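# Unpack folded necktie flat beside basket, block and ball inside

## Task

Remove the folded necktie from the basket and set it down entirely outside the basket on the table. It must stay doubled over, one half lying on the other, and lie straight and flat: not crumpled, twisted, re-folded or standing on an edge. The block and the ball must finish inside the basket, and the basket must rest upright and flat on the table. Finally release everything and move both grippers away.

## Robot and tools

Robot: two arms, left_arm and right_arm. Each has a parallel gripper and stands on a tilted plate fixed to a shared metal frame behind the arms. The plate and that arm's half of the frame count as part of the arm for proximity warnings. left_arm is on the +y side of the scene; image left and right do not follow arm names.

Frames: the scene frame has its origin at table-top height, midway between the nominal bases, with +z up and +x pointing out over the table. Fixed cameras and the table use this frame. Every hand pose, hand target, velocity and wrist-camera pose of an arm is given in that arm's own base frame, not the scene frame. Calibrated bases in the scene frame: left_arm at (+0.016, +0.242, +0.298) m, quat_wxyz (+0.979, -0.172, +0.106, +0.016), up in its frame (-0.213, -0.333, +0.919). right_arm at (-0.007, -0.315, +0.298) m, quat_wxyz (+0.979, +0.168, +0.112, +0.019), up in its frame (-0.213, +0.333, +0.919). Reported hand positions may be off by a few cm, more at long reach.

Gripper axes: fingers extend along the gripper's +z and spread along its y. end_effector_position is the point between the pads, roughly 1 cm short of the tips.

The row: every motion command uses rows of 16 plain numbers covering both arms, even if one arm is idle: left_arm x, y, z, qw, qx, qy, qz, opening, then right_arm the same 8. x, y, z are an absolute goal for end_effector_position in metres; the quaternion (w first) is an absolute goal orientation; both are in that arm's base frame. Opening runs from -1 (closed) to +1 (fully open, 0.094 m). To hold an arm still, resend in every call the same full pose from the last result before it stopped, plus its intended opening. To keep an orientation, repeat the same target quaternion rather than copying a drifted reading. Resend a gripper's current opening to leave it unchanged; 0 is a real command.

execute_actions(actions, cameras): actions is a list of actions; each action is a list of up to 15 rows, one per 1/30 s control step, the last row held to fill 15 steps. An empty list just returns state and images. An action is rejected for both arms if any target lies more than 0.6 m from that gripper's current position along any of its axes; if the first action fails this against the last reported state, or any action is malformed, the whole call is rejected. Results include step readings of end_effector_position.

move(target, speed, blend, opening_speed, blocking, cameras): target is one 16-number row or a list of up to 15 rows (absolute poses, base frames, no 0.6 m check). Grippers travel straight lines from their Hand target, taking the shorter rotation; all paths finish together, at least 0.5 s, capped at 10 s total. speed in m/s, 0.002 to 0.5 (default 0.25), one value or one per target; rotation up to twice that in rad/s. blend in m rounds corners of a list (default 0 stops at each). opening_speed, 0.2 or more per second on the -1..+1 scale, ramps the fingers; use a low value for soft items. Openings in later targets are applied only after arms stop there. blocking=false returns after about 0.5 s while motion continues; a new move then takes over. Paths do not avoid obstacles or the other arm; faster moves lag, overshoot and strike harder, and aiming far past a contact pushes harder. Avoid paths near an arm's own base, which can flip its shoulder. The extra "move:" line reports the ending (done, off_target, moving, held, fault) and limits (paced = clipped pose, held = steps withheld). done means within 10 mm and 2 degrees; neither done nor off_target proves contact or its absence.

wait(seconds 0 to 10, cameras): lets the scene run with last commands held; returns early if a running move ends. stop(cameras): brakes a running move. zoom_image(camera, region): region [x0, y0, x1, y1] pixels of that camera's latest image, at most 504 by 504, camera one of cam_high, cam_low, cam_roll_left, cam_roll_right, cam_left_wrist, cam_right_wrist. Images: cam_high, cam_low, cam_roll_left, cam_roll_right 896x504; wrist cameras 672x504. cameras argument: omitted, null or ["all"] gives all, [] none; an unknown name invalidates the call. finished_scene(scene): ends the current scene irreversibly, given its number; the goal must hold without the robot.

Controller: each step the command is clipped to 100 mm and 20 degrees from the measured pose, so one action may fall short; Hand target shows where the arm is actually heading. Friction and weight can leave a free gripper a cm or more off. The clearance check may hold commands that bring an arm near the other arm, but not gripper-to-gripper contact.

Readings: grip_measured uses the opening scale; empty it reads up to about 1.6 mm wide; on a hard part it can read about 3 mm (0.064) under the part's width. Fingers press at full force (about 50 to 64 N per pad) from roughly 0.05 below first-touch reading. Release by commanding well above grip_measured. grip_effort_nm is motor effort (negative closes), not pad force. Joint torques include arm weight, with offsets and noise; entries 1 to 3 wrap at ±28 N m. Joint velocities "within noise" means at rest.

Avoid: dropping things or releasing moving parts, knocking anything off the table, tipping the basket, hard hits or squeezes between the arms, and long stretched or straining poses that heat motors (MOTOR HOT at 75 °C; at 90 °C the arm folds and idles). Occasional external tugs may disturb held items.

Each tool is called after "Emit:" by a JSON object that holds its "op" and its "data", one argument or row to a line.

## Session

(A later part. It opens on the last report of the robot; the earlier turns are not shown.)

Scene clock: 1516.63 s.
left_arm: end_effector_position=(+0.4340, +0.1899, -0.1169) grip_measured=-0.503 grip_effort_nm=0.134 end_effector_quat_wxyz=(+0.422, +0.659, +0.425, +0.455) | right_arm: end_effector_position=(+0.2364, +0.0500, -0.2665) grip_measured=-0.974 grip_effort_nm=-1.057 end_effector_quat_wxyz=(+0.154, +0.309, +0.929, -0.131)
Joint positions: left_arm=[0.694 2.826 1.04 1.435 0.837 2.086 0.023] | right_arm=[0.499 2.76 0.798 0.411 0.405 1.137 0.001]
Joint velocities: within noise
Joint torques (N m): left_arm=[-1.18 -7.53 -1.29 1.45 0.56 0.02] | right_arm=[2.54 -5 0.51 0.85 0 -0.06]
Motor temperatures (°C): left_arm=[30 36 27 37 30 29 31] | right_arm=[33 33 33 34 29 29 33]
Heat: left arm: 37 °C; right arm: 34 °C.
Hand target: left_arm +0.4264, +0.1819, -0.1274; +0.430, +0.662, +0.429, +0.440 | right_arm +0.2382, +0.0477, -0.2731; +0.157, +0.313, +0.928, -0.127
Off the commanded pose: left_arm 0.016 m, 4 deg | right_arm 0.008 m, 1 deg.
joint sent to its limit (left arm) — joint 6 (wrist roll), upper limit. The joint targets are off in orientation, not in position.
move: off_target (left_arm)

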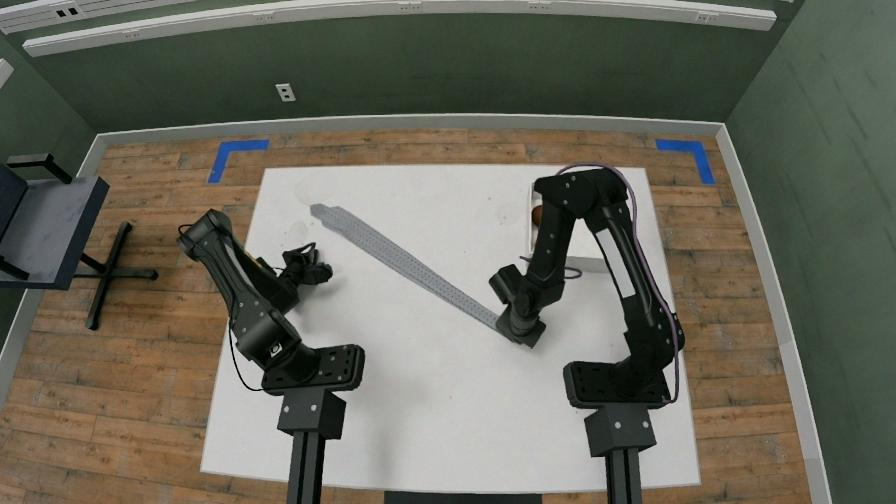

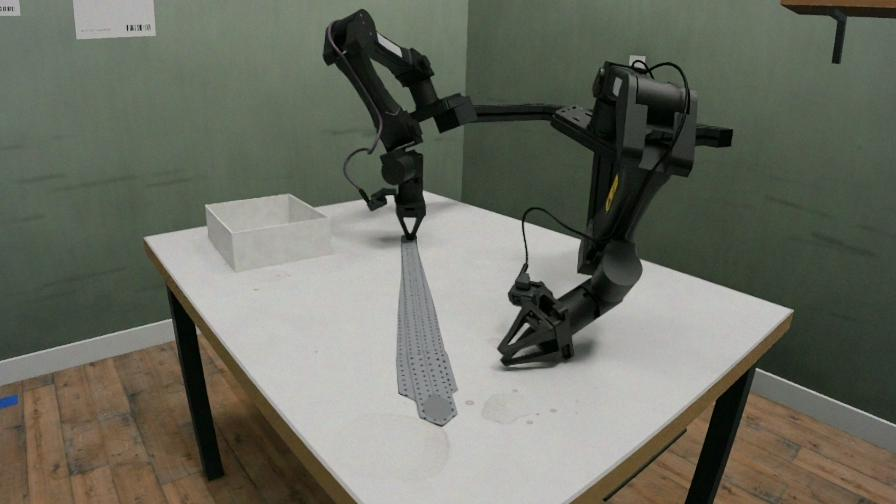

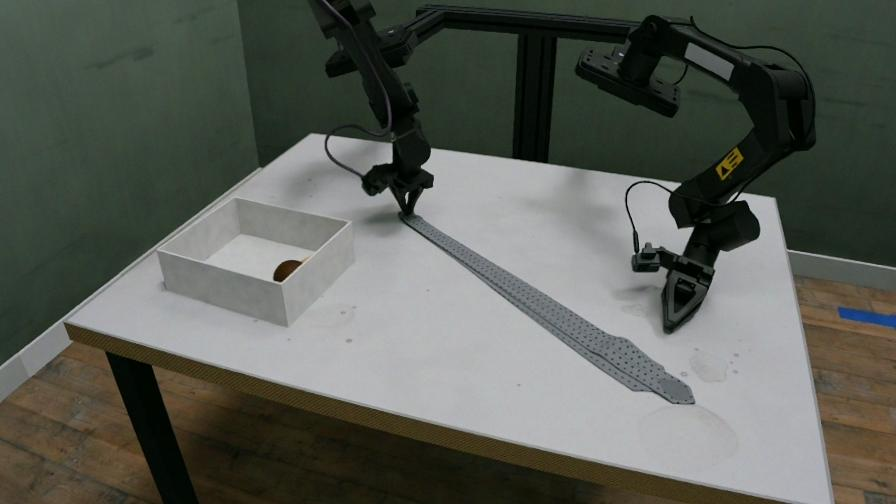

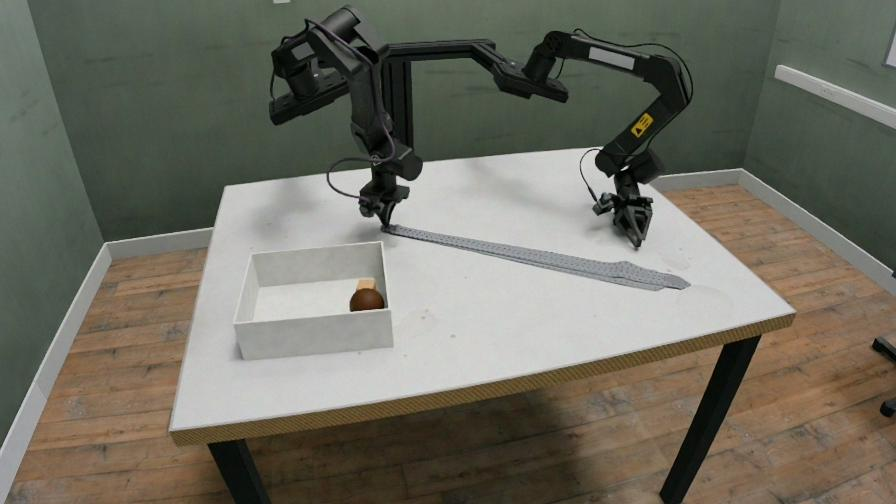

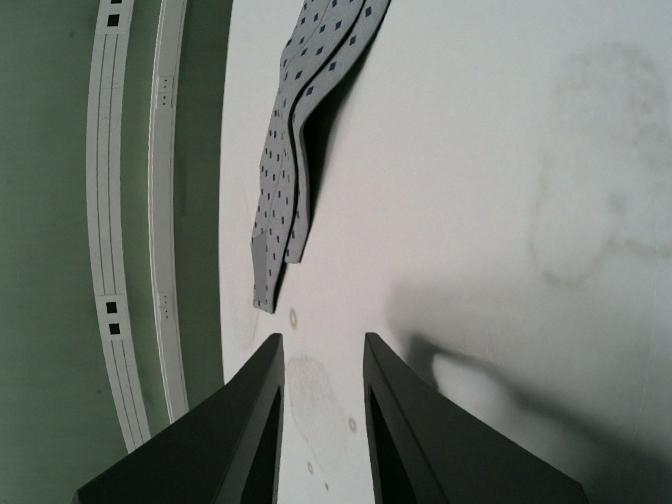

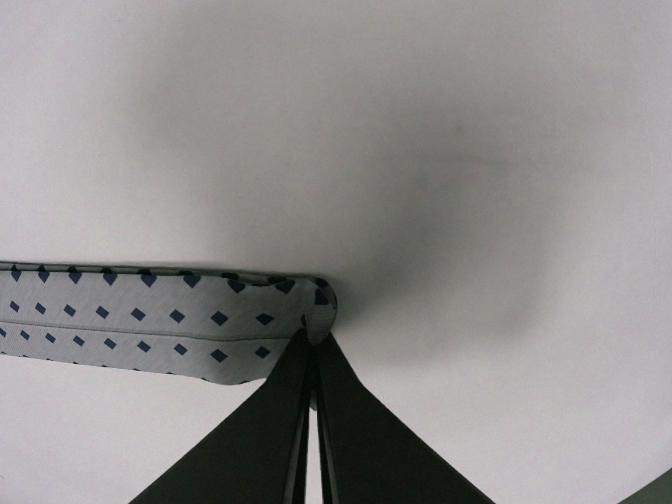

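Emit:
{"op": "move", "data": {
  "target": [0.405,0.147,-0.01,0.422,0.659,0.425,0.455,-0.5,0.2261,0.0324,-0.2715,0.1573,0.3125,0.9280,-0.1265,-1],
  "speed": [0.04]
}}

Emit:
{"op": "zoom_image", "data": {
  "camera": "cam_roll_left",
  "region": [540, 260, 700, 420]
}}

Emit:
{"op": "zoom_image", "data": {
  "camera": "cam_roll_right",
  "region": [560, 200, 700, 310]
}}

Scene clock: 1527.53 s.
left_arm: end_effector_position=(+0.4059, +0.1529, -0.0082) grip_measured=-0.503 grip_effort_nm=0.125 end_effector_quat_wxyz=(+0.416, +0.657, +0.416, +0.471) | right_arm: end_effector_position=(+0.2364, +0.0467, -0.2662) grip_measured=-0.974 grip_effort_nm=-1.057 end_effector_quat_wxyz=(+0.162, +0.310, +0.931, -0.106)
Joint positions: left_arm=[0.655 2.374 0.637 1.434 0.792 2.073 0.023] | right_arm=[0.471 2.767 0.745 0.532 0.383 1.098 0.001]
Joint velocities: within noise
Joint torques (N m): left_arm=[-2.04 -10.81 -0.94 1.21 0.3 -0.11] | right_arm=[2.03 -4.66 -1.58 0.7 0.22 -0.05]
Motor temperatures (°C): left_arm=[30 35 27 37 30 29 30] | right_arm=[33 33 33 33 29 29 33]
Heat: left arm: 37 °C; right arm: 33 °C.
Hand target: left_arm +0.4048, +0.1469, -0.0101; +0.422, +0.659, +0.425, +0.455 | right_arm +0.2257, +0.0330, -0.2708; +0.157, +0.312, +0.928, -0.127
Off the commanded pose: left_arm 0.006 m, 2 deg | right_arm 0.018 m, 2 deg.
move: off_target (right_arm)

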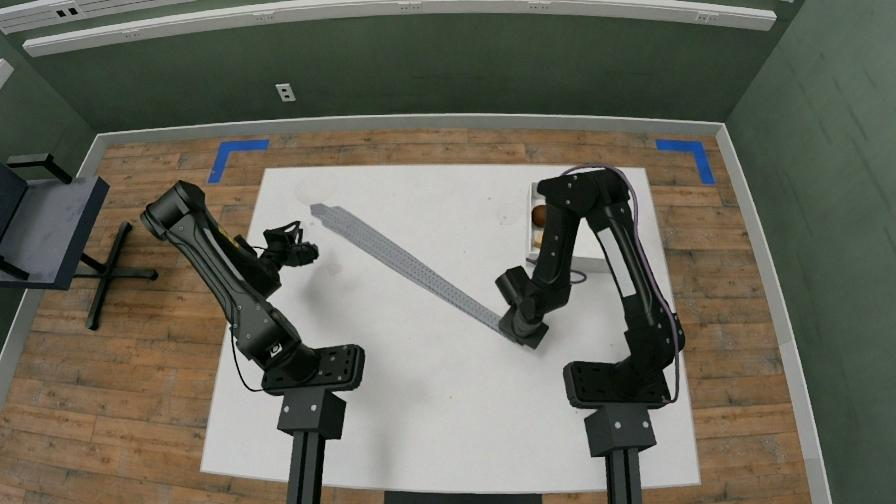

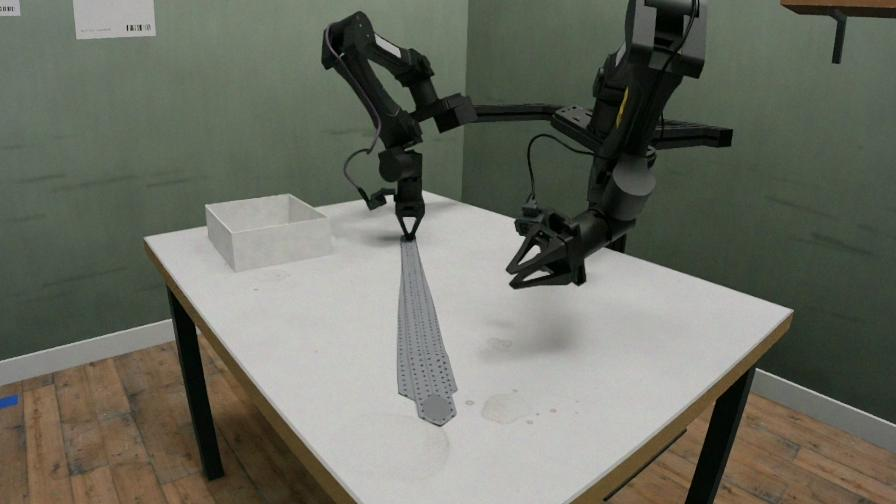

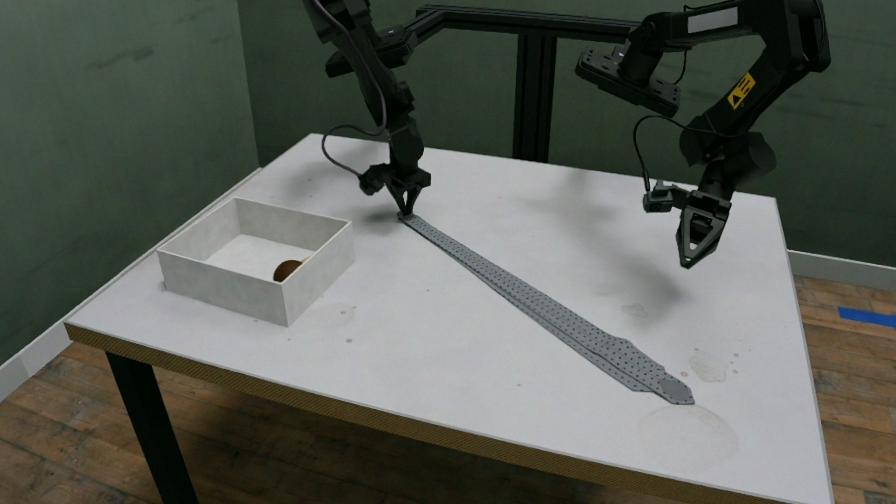

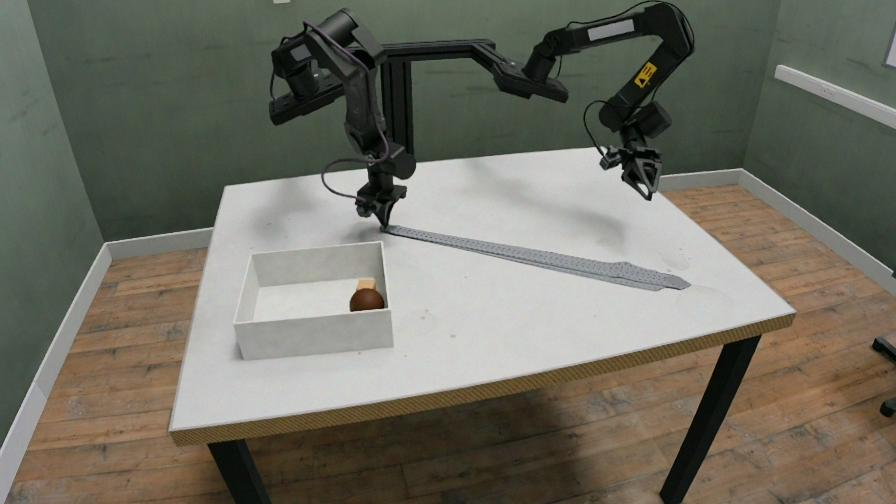

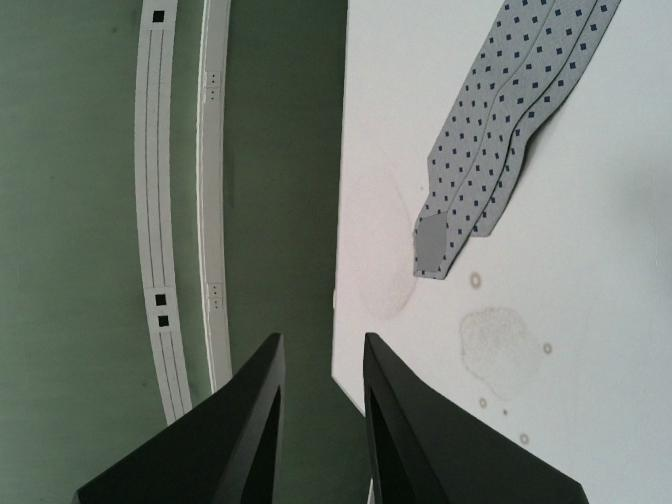

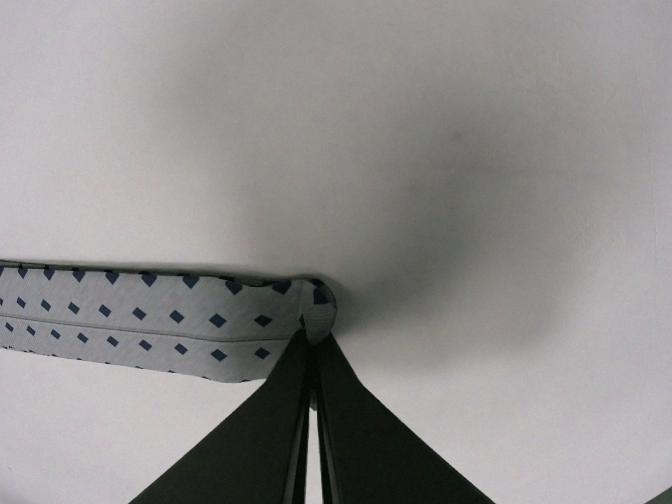

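Scaled by 3.150.

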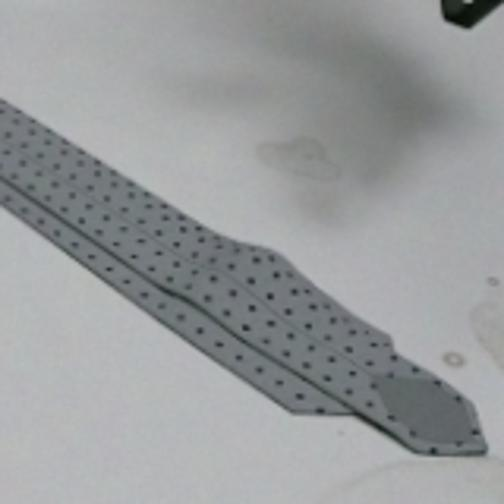

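Scaled by 3.600.

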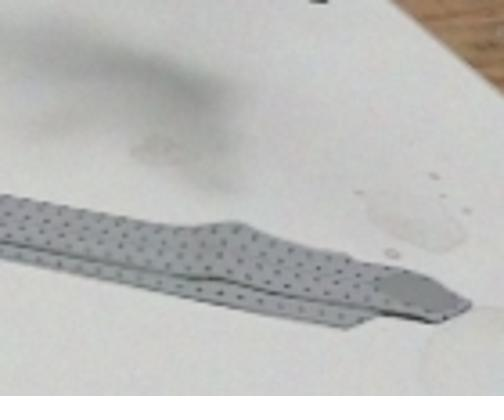

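Emit:
{"op": "move", "data": {
  "target": [0.405,0.147,-0.01,0.422,0.659,0.425,0.455,-0.5,0.212,0.0197,-0.2614,0.1573,0.3125,0.9280,-0.1265,-1],
  "speed": [0.04]
}}

Emit:
{"op": "zoom_image", "data": {
  "camera": "cam_roll_left",
  "region": [540, 260, 700, 420]
}}

Emit:
{"op": "zoom_image", "data": {
  "camera": "cam_roll_right",
  "region": [560, 200, 700, 310]
}}

Scene clock: 1536.63 s.
left_arm: end_effector_position=(+0.4059, +0.1530, -0.0084) grip_measured=-0.503 grip_effort_nm=0.129 end_effector_quat_wxyz=(+0.416, +0.657, +0.416, +0.470) | right_arm: end_effector_position=(+0.2187, +0.0294, -0.2609) grip_measured=-0.974 grip_effort_nm=-1.057 end_effector_quat_wxyz=(+0.158, +0.312, +0.930, -0.112)
Joint positions: left_arm=[0.655 2.374 0.637 1.433 0.791 2.073 0.023] | right_arm=[0.435 2.767 0.66 0.616 0.383 1.068 0.001]
Joint velocities: within noise
Joint torques (N m): left_arm=[-2.06 -10.85 -0.88 1.21 0.32 -0.1] | right_arm=[2.28 -5.56 -2.61 0.67 0.2 -0.08]
Motor temperatures (°C): left_arm=[30 37 27 36 30 29 30] | right_arm=[32 32 33 33 29 29 33]
Heat: left arm: 37 °C; right arm: 33 °C.
Hand target: left_arm +0.4049, +0.1470, -0.0101; +0.422, +0.659, +0.425, +0.455 | right_arm +0.2119, +0.0200, -0.2613; +0.157, +0.313, +0.928, -0.127
Off the commanded pose: left_arm 0.006 m, 2 deg | right_arm 0.012 m, 2 deg.
move: off_target (right_arm)

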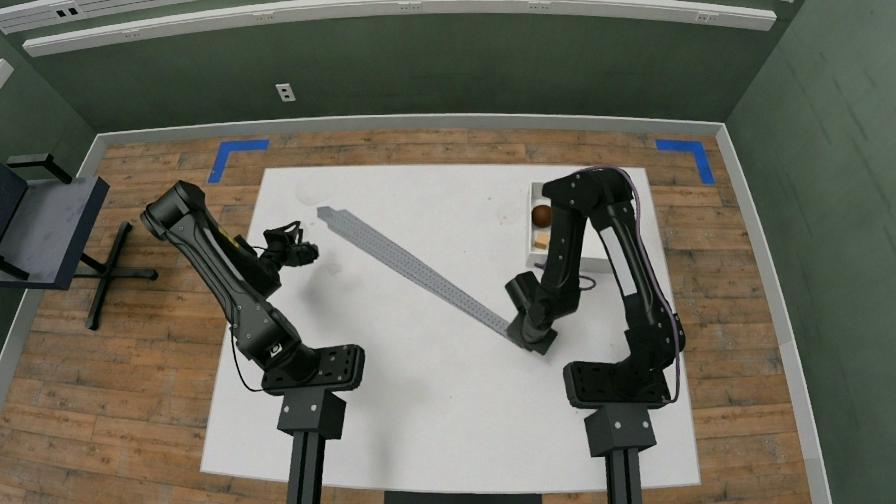

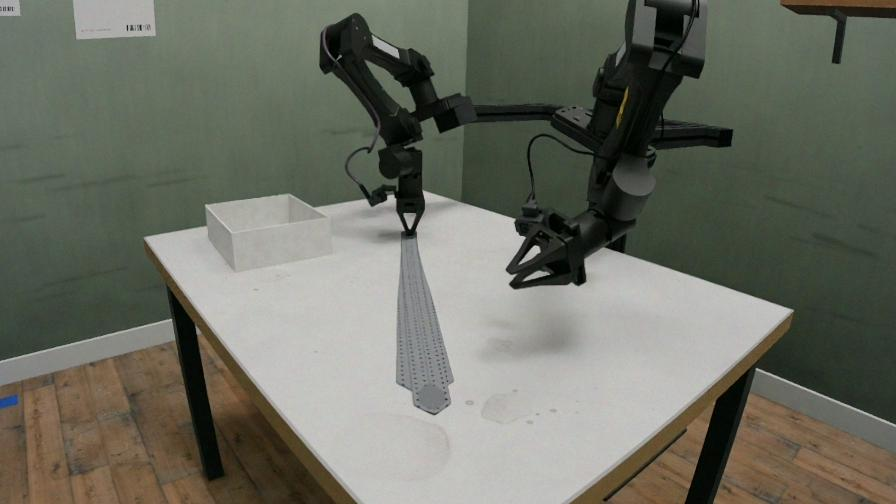

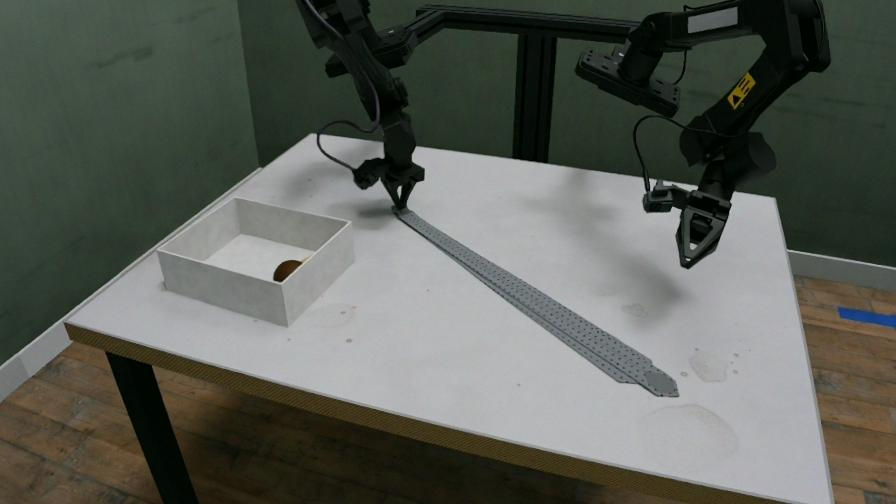

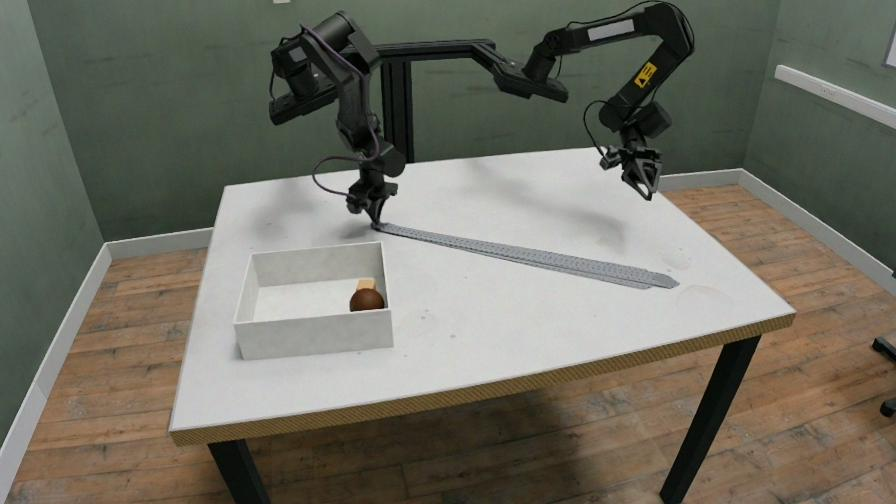

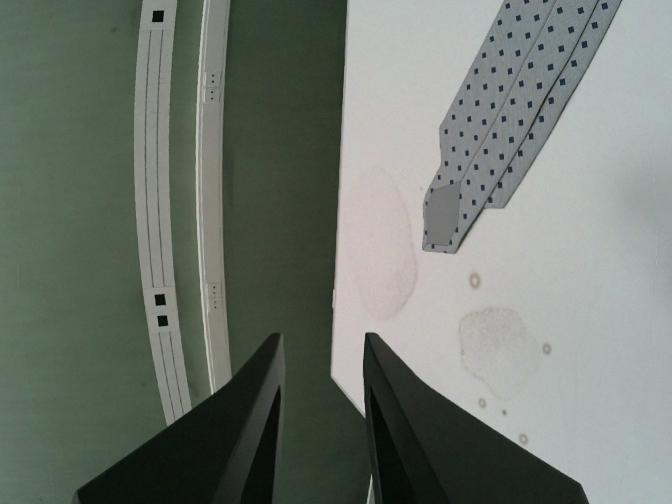

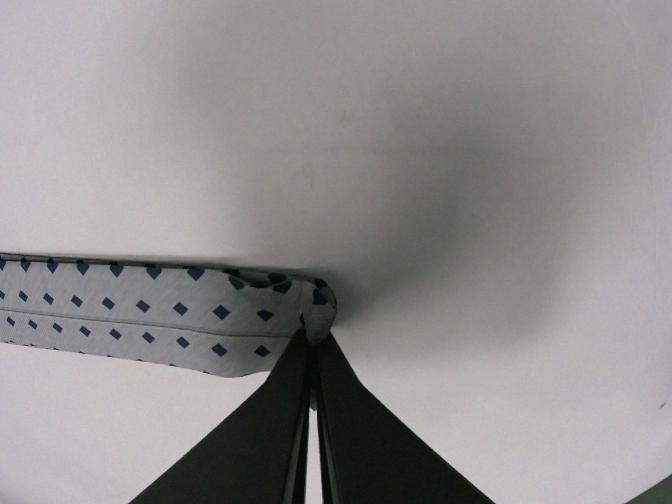

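Scaled by 3.150.

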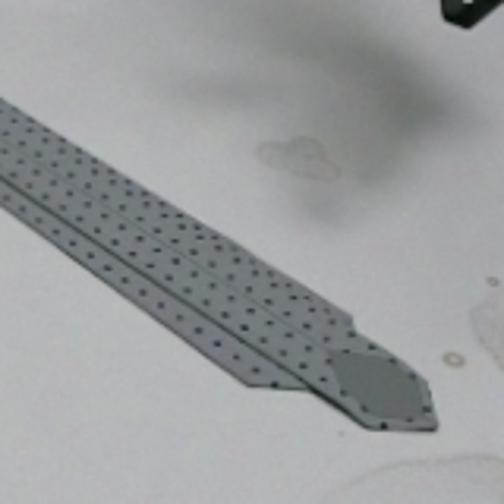

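Scaled by 3.600.

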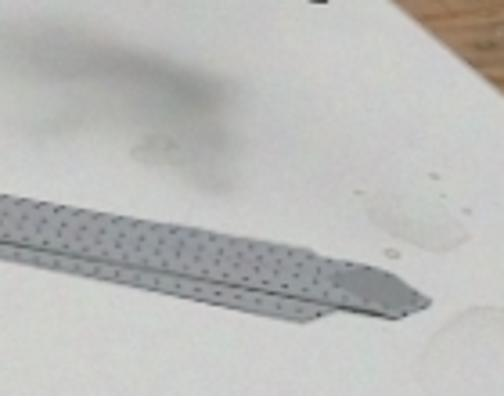

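Emit:
{"op": "zoom_image", "data": {
  "camera": "cam_right_wrist",
  "region": [180, 220, 400, 420]
}}

Emit:
{"op": "zoom_image", "data": {
  "camera": "cam_roll_left",
  "region": [350, 170, 470, 260]
}}

Emit:
{"op": "zoom_image", "data": {
  "camera": "cam_roll_right",
  "region": [340, 190, 450, 260]
}}

Emit:
{"op": "zoom_image", "data": {
  "camera": "cam_low",
  "region": [370, 190, 450, 270]
}}

Scaled by 2.291 from the camera's 672x504 image, which has a finer 960x720 frame.

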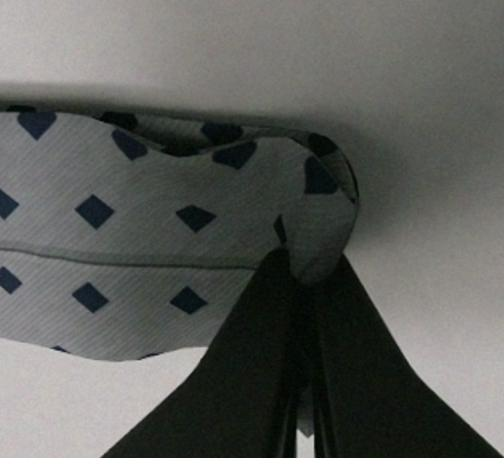

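Scaled by 4.200.

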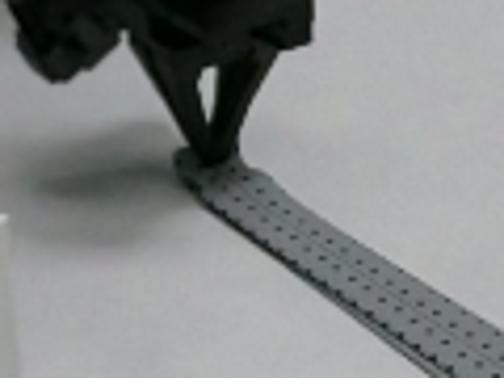

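Scaled by 4.582.

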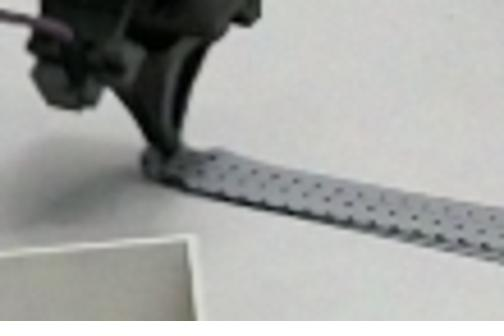

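Scaled by 6.300.

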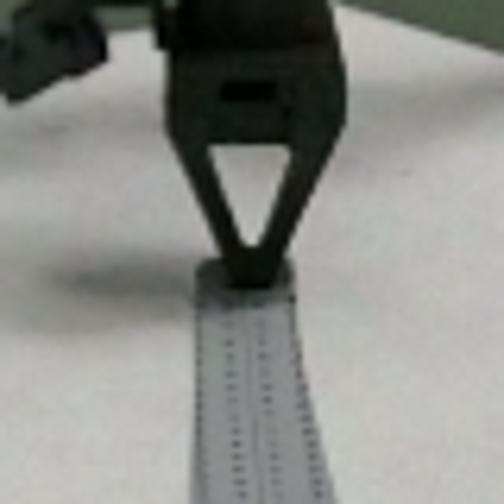

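Emit:
{"op": "move", "data": {
  "target": [
    [0.405,0.147,-0.01,0.422,0.659,0.425,0.455,-0.5,0.2141,0.0164,-0.2706,0.1573,0.3125,0.9280,-0.1265,-1],
    [0.405,0.147,-0.01,0.422,0.659,0.425,0.455,-0.5,0.2141,0.0164,-0.2706,0.1573,0.3125,0.9280,-0.1265,-0.75]
  ],
  "speed": [0.04, 0.04]
}}

Emit:
{"op": "zoom_image", "data": {
  "camera": "cam_right_wrist",
  "region": [180, 220, 400, 420]
}}

Emit:
{"op": "zoom_image", "data": {
  "camera": "cam_low",
  "region": [370, 190, 450, 270]
}}

Scene clock: 1550.37 s.
left_arm: end_effector_position=(+0.4059, +0.1530, -0.0085) grip_measured=-0.503 grip_effort_nm=0.129 end_effector_quat_wxyz=(+0.416, +0.657, +0.416, +0.470) | right_arm: end_effector_position=(+0.2182, +0.0249, -0.2641) grip_measured=-0.752 grip_effort_nm=0.085 end_effector_quat_wxyz=(+0.161, +0.309, +0.930, -0.114)
Joint positions: left_arm=[0.655 2.374 0.637 1.433 0.791 2.073 0.023] | right_arm=[0.421 2.789 0.66 0.647 0.387 1.045 0.012]
Joint velocities: within noise
Joint torques (N m): left_arm=[-2.13 -10.82 -0.9 1.21 0.32 -0.11] | right_arm=[1.88 -4.01 -0.53 0.62 0.14 -0.06]
Motor temperatures (°C): left_arm=[30 38 27 36 30 29 30] | right_arm=[32 33 33 33 29 29 33]
Heat: left arm: 38 °C; right arm: 33 °C.
Hand target: left_arm +0.4049, +0.1470, -0.0101; +0.422, +0.659, +0.425, +0.455 | right_arm +0.2138, +0.0167, -0.2702; +0.157, +0.312, +0.928, -0.127
Off the commanded pose: left_arm 0.006 m, 2 deg | right_arm 0.011 m, 2 deg.
move: off_target (right_arm); target 2's new opening was sent with right_arm's hand 0.013 m and 2 deg from that target

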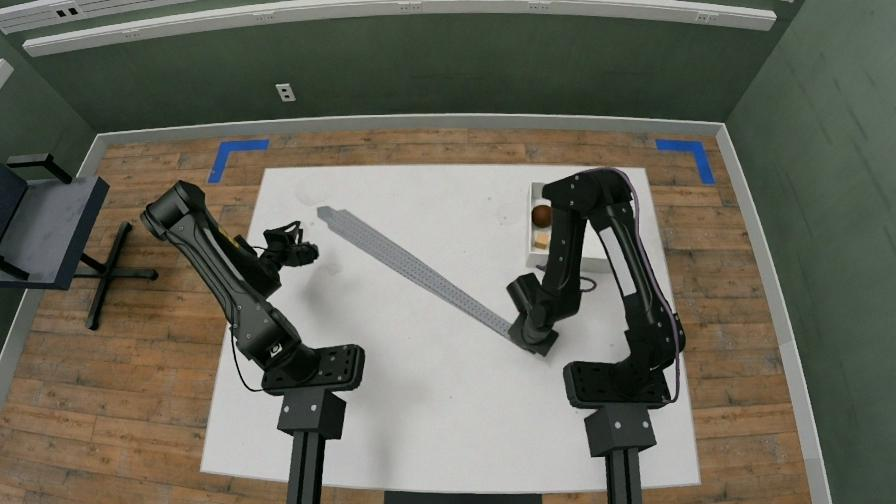

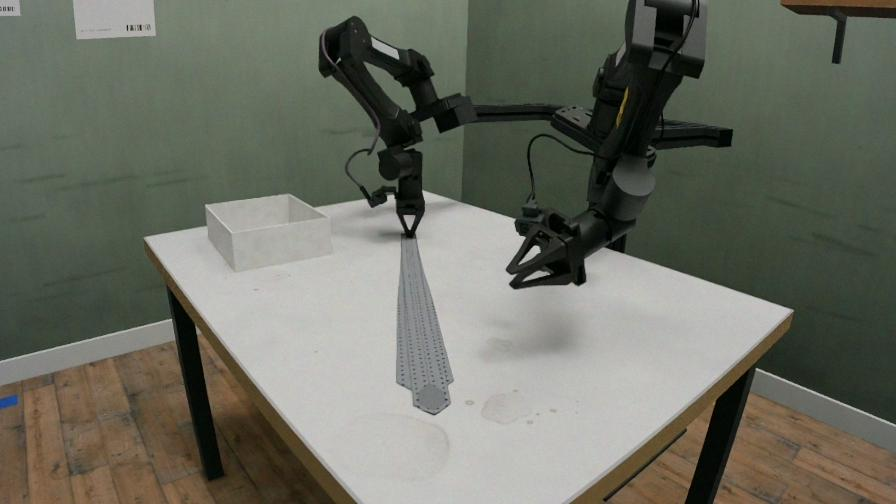

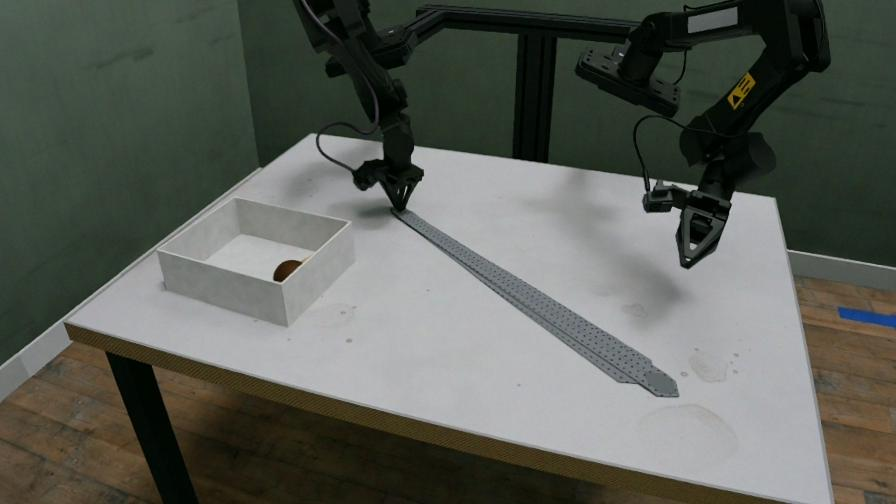

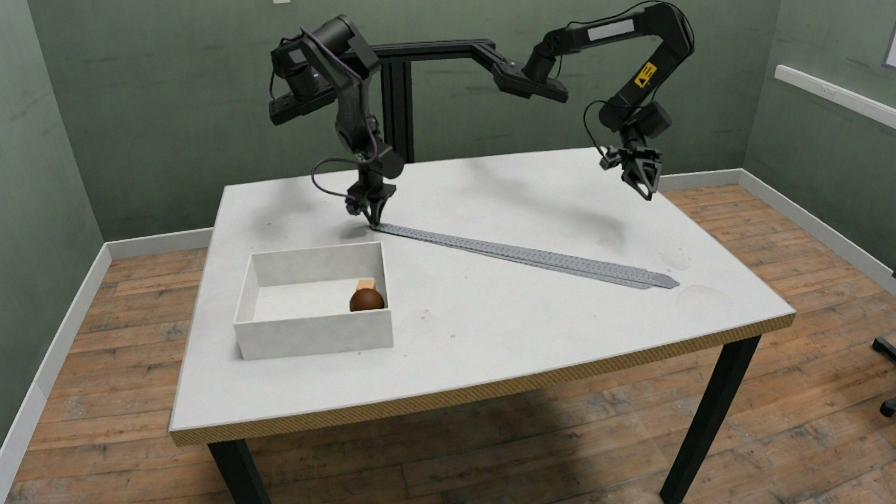

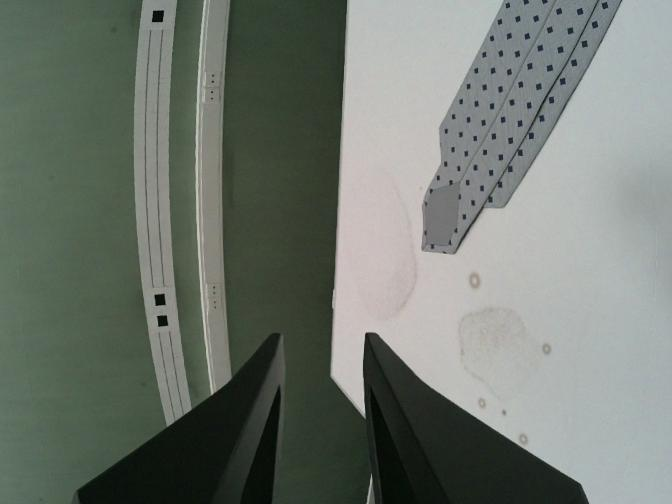

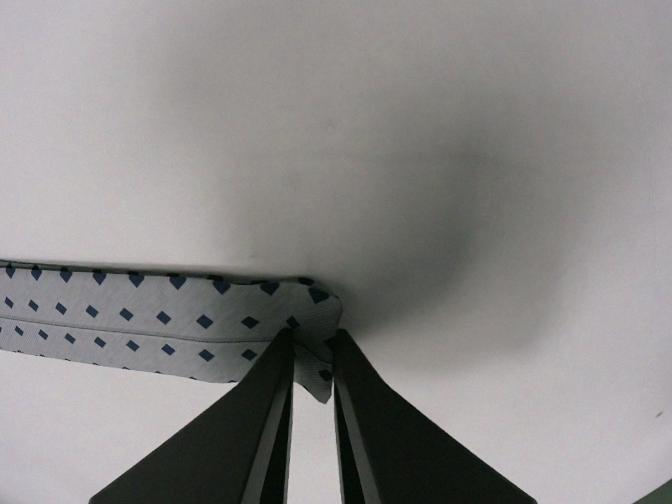

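Scaled by 2.291 from the camera's 672x504 image, which has a finer 960x720 frame.

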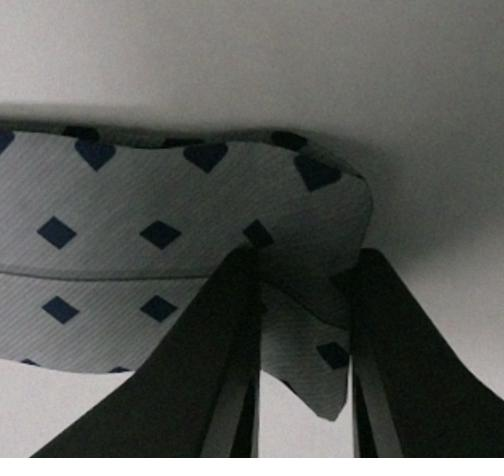

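Scaled by 6.300.

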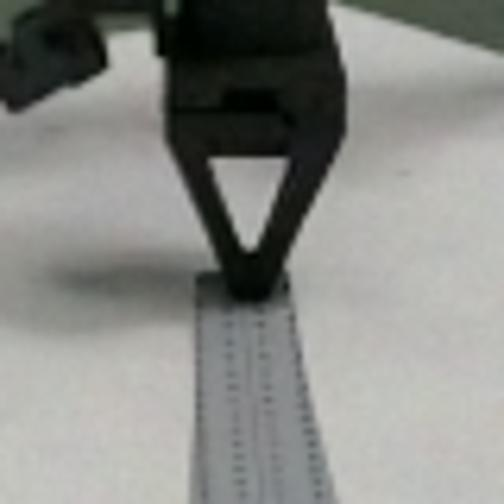

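Released cleanly. Lifting the right gripper straight up to inspect the fold end.

Emit:
{"op": "move", "data": {
  "target": [0.405,0.147,-0.01,0.422,0.659,0.425,0.455,-0.5,0.1928,0.0497,-0.1796,0.1573,0.3125,0.9280,-0.1265,-0.75],
  "speed": [0.08]
}}

Emit:
{"op": "zoom_image", "data": {
  "camera": "cam_right_wrist",
  "region": [180, 170, 450, 440]
}}

Emit:
{"op": "zoom_image", "data": {
  "camera": "cam_roll_left",
  "region": [370, 180, 450, 250]
}}

Emit:
{"op": "zoom_image", "data": {
  "camera": "cam_roll_right",
  "region": [340, 190, 450, 260]
}}

Emit:
{"op": "zoom_image", "data": {
  "camera": "cam_low",
  "region": [370, 190, 450, 270]
}}

Scene clock: 1559.13 s.
left_arm: end_effector_position=(+0.4059, +0.1530, -0.0085) grip_measured=-0.503 grip_effort_nm=0.129 end_effector_quat_wxyz=(+0.416, +0.657, +0.416, +0.470) | right_arm: end_effector_position=(+0.1961, +0.0517, -0.1831) grip_measured=-0.752 grip_effort_nm=0.071 end_effector_quat_wxyz=(+0.155, +0.317, +0.928, -0.116)
Joint positions: left_arm=[0.655 2.374 0.637 1.433 0.791 2.073 0.023] | right_arm=[0.594 2.365 0.486 0.31 0.391 1.252 0.012]
Joint velocities: within noise
Joint torques (N m): left_arm=[-2.09 -10.89 -0.92 1.21 0.32 -0.1] | right_arm=[3.86 -7.13 -0.16 0.34 0.16 0.1]
Motor temperatures (°C): left_arm=[30 38 27 36 30 29 30] | right_arm=[32 32 33 33 29 29 33]
Heat: left arm: 38 °C; right arm: 33 °C.
Hand target: left_arm +0.4049, +0.1470, -0.0101; +0.422, +0.659, +0.425, +0.455 | right_arm +0.1929, +0.0496, -0.1797; +0.157, +0.312, +0.928, -0.126
Off the commanded pose: left_arm 0.006 m, 2 deg | right_arm 0.005 m, 1 deg.
move: done

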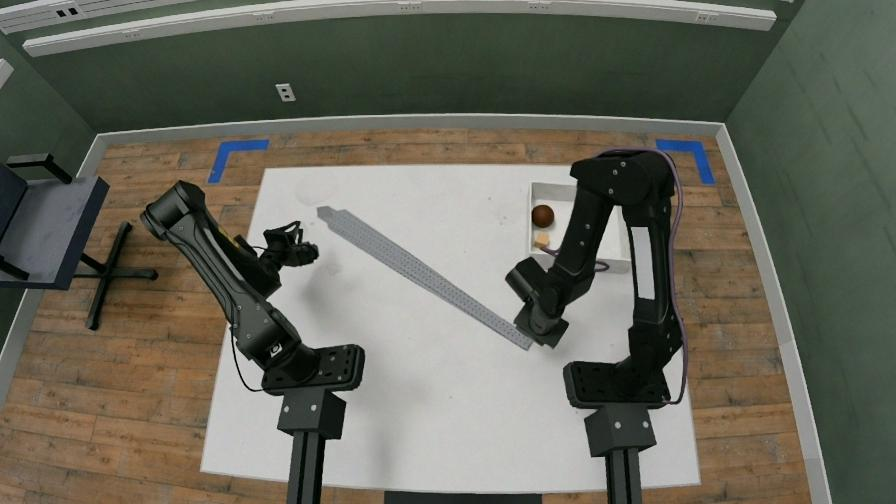

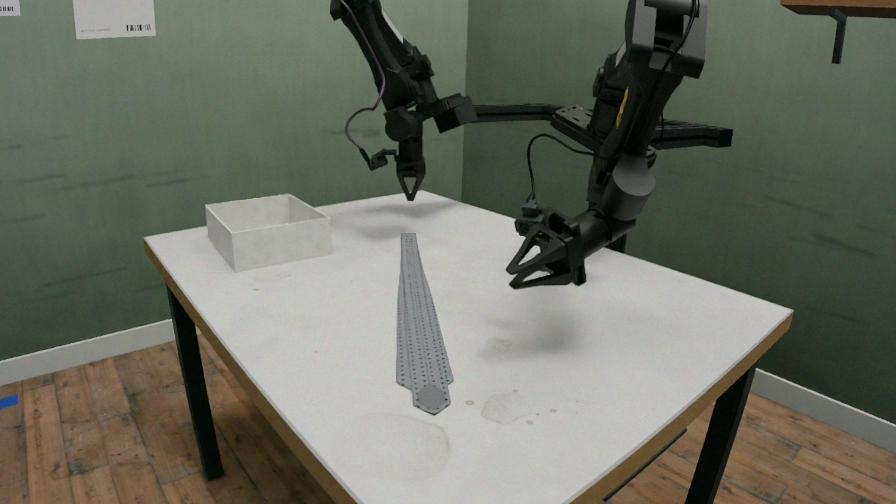

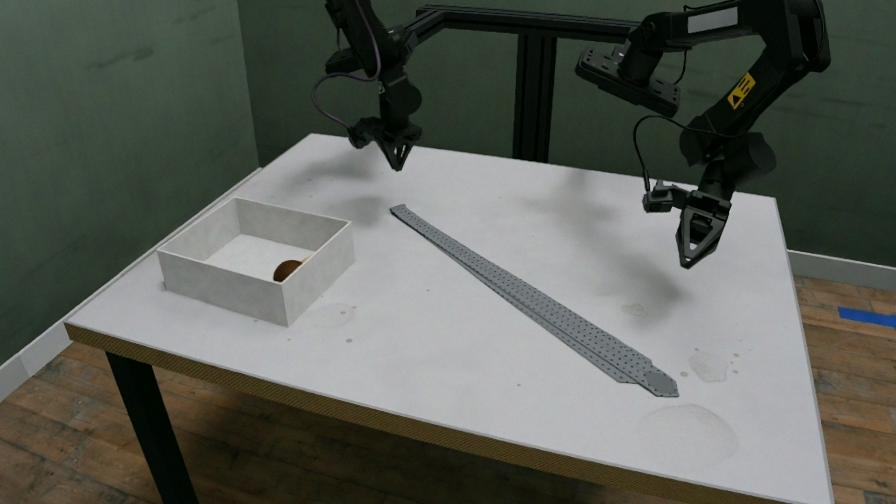

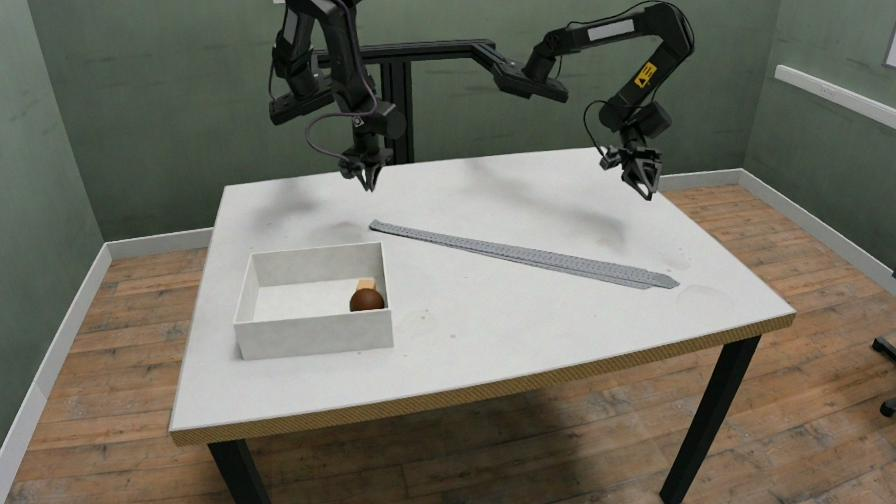

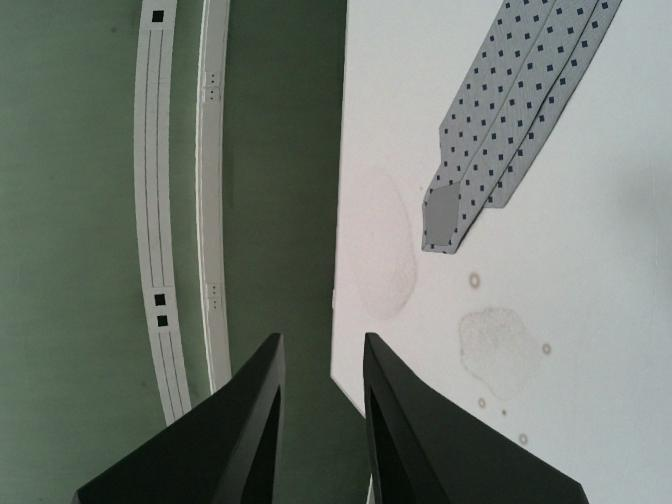

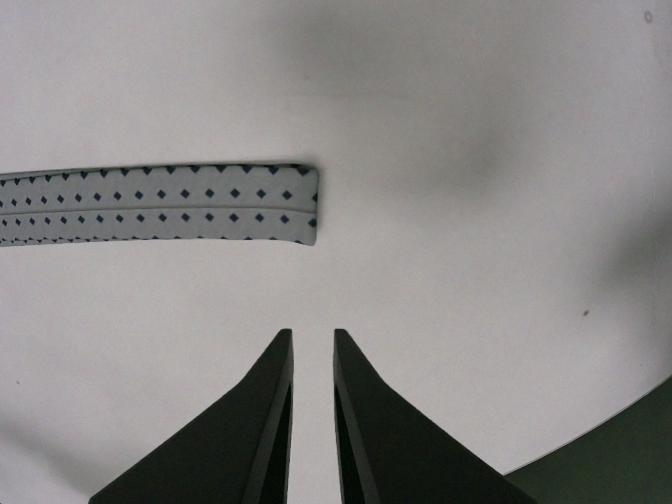

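Scaled by 1.867 from the camera's 672x504 image, which has a finer 960x720 frame.

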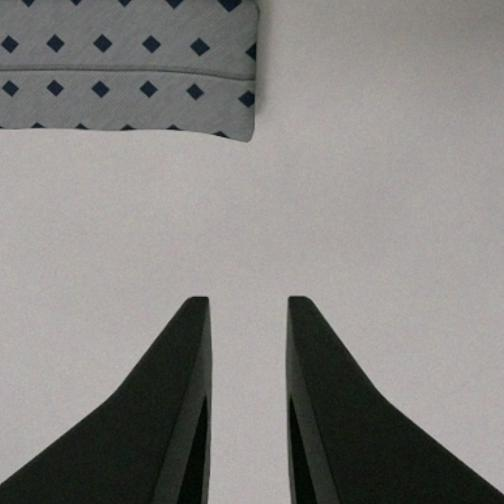

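Scaled by 6.300.

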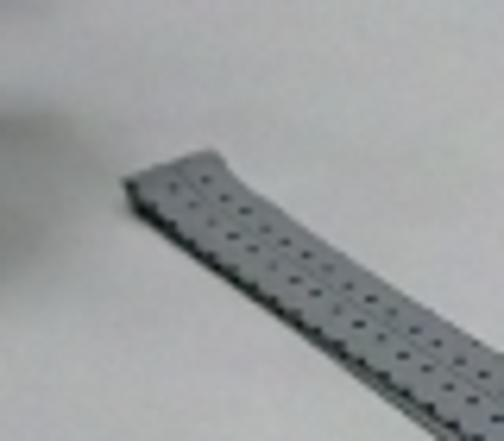

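Scaled by 4.582.

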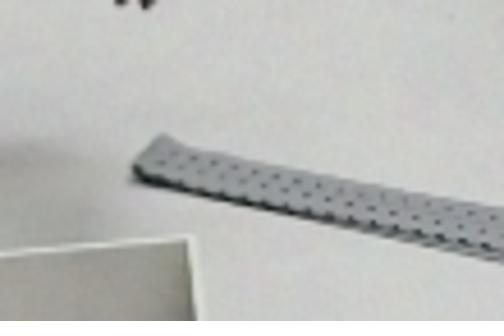

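Scaled by 6.300.

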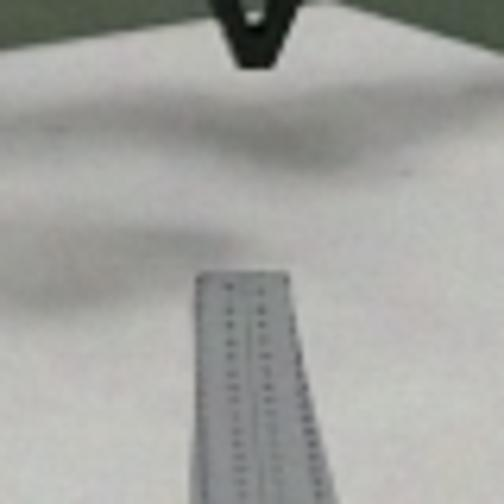

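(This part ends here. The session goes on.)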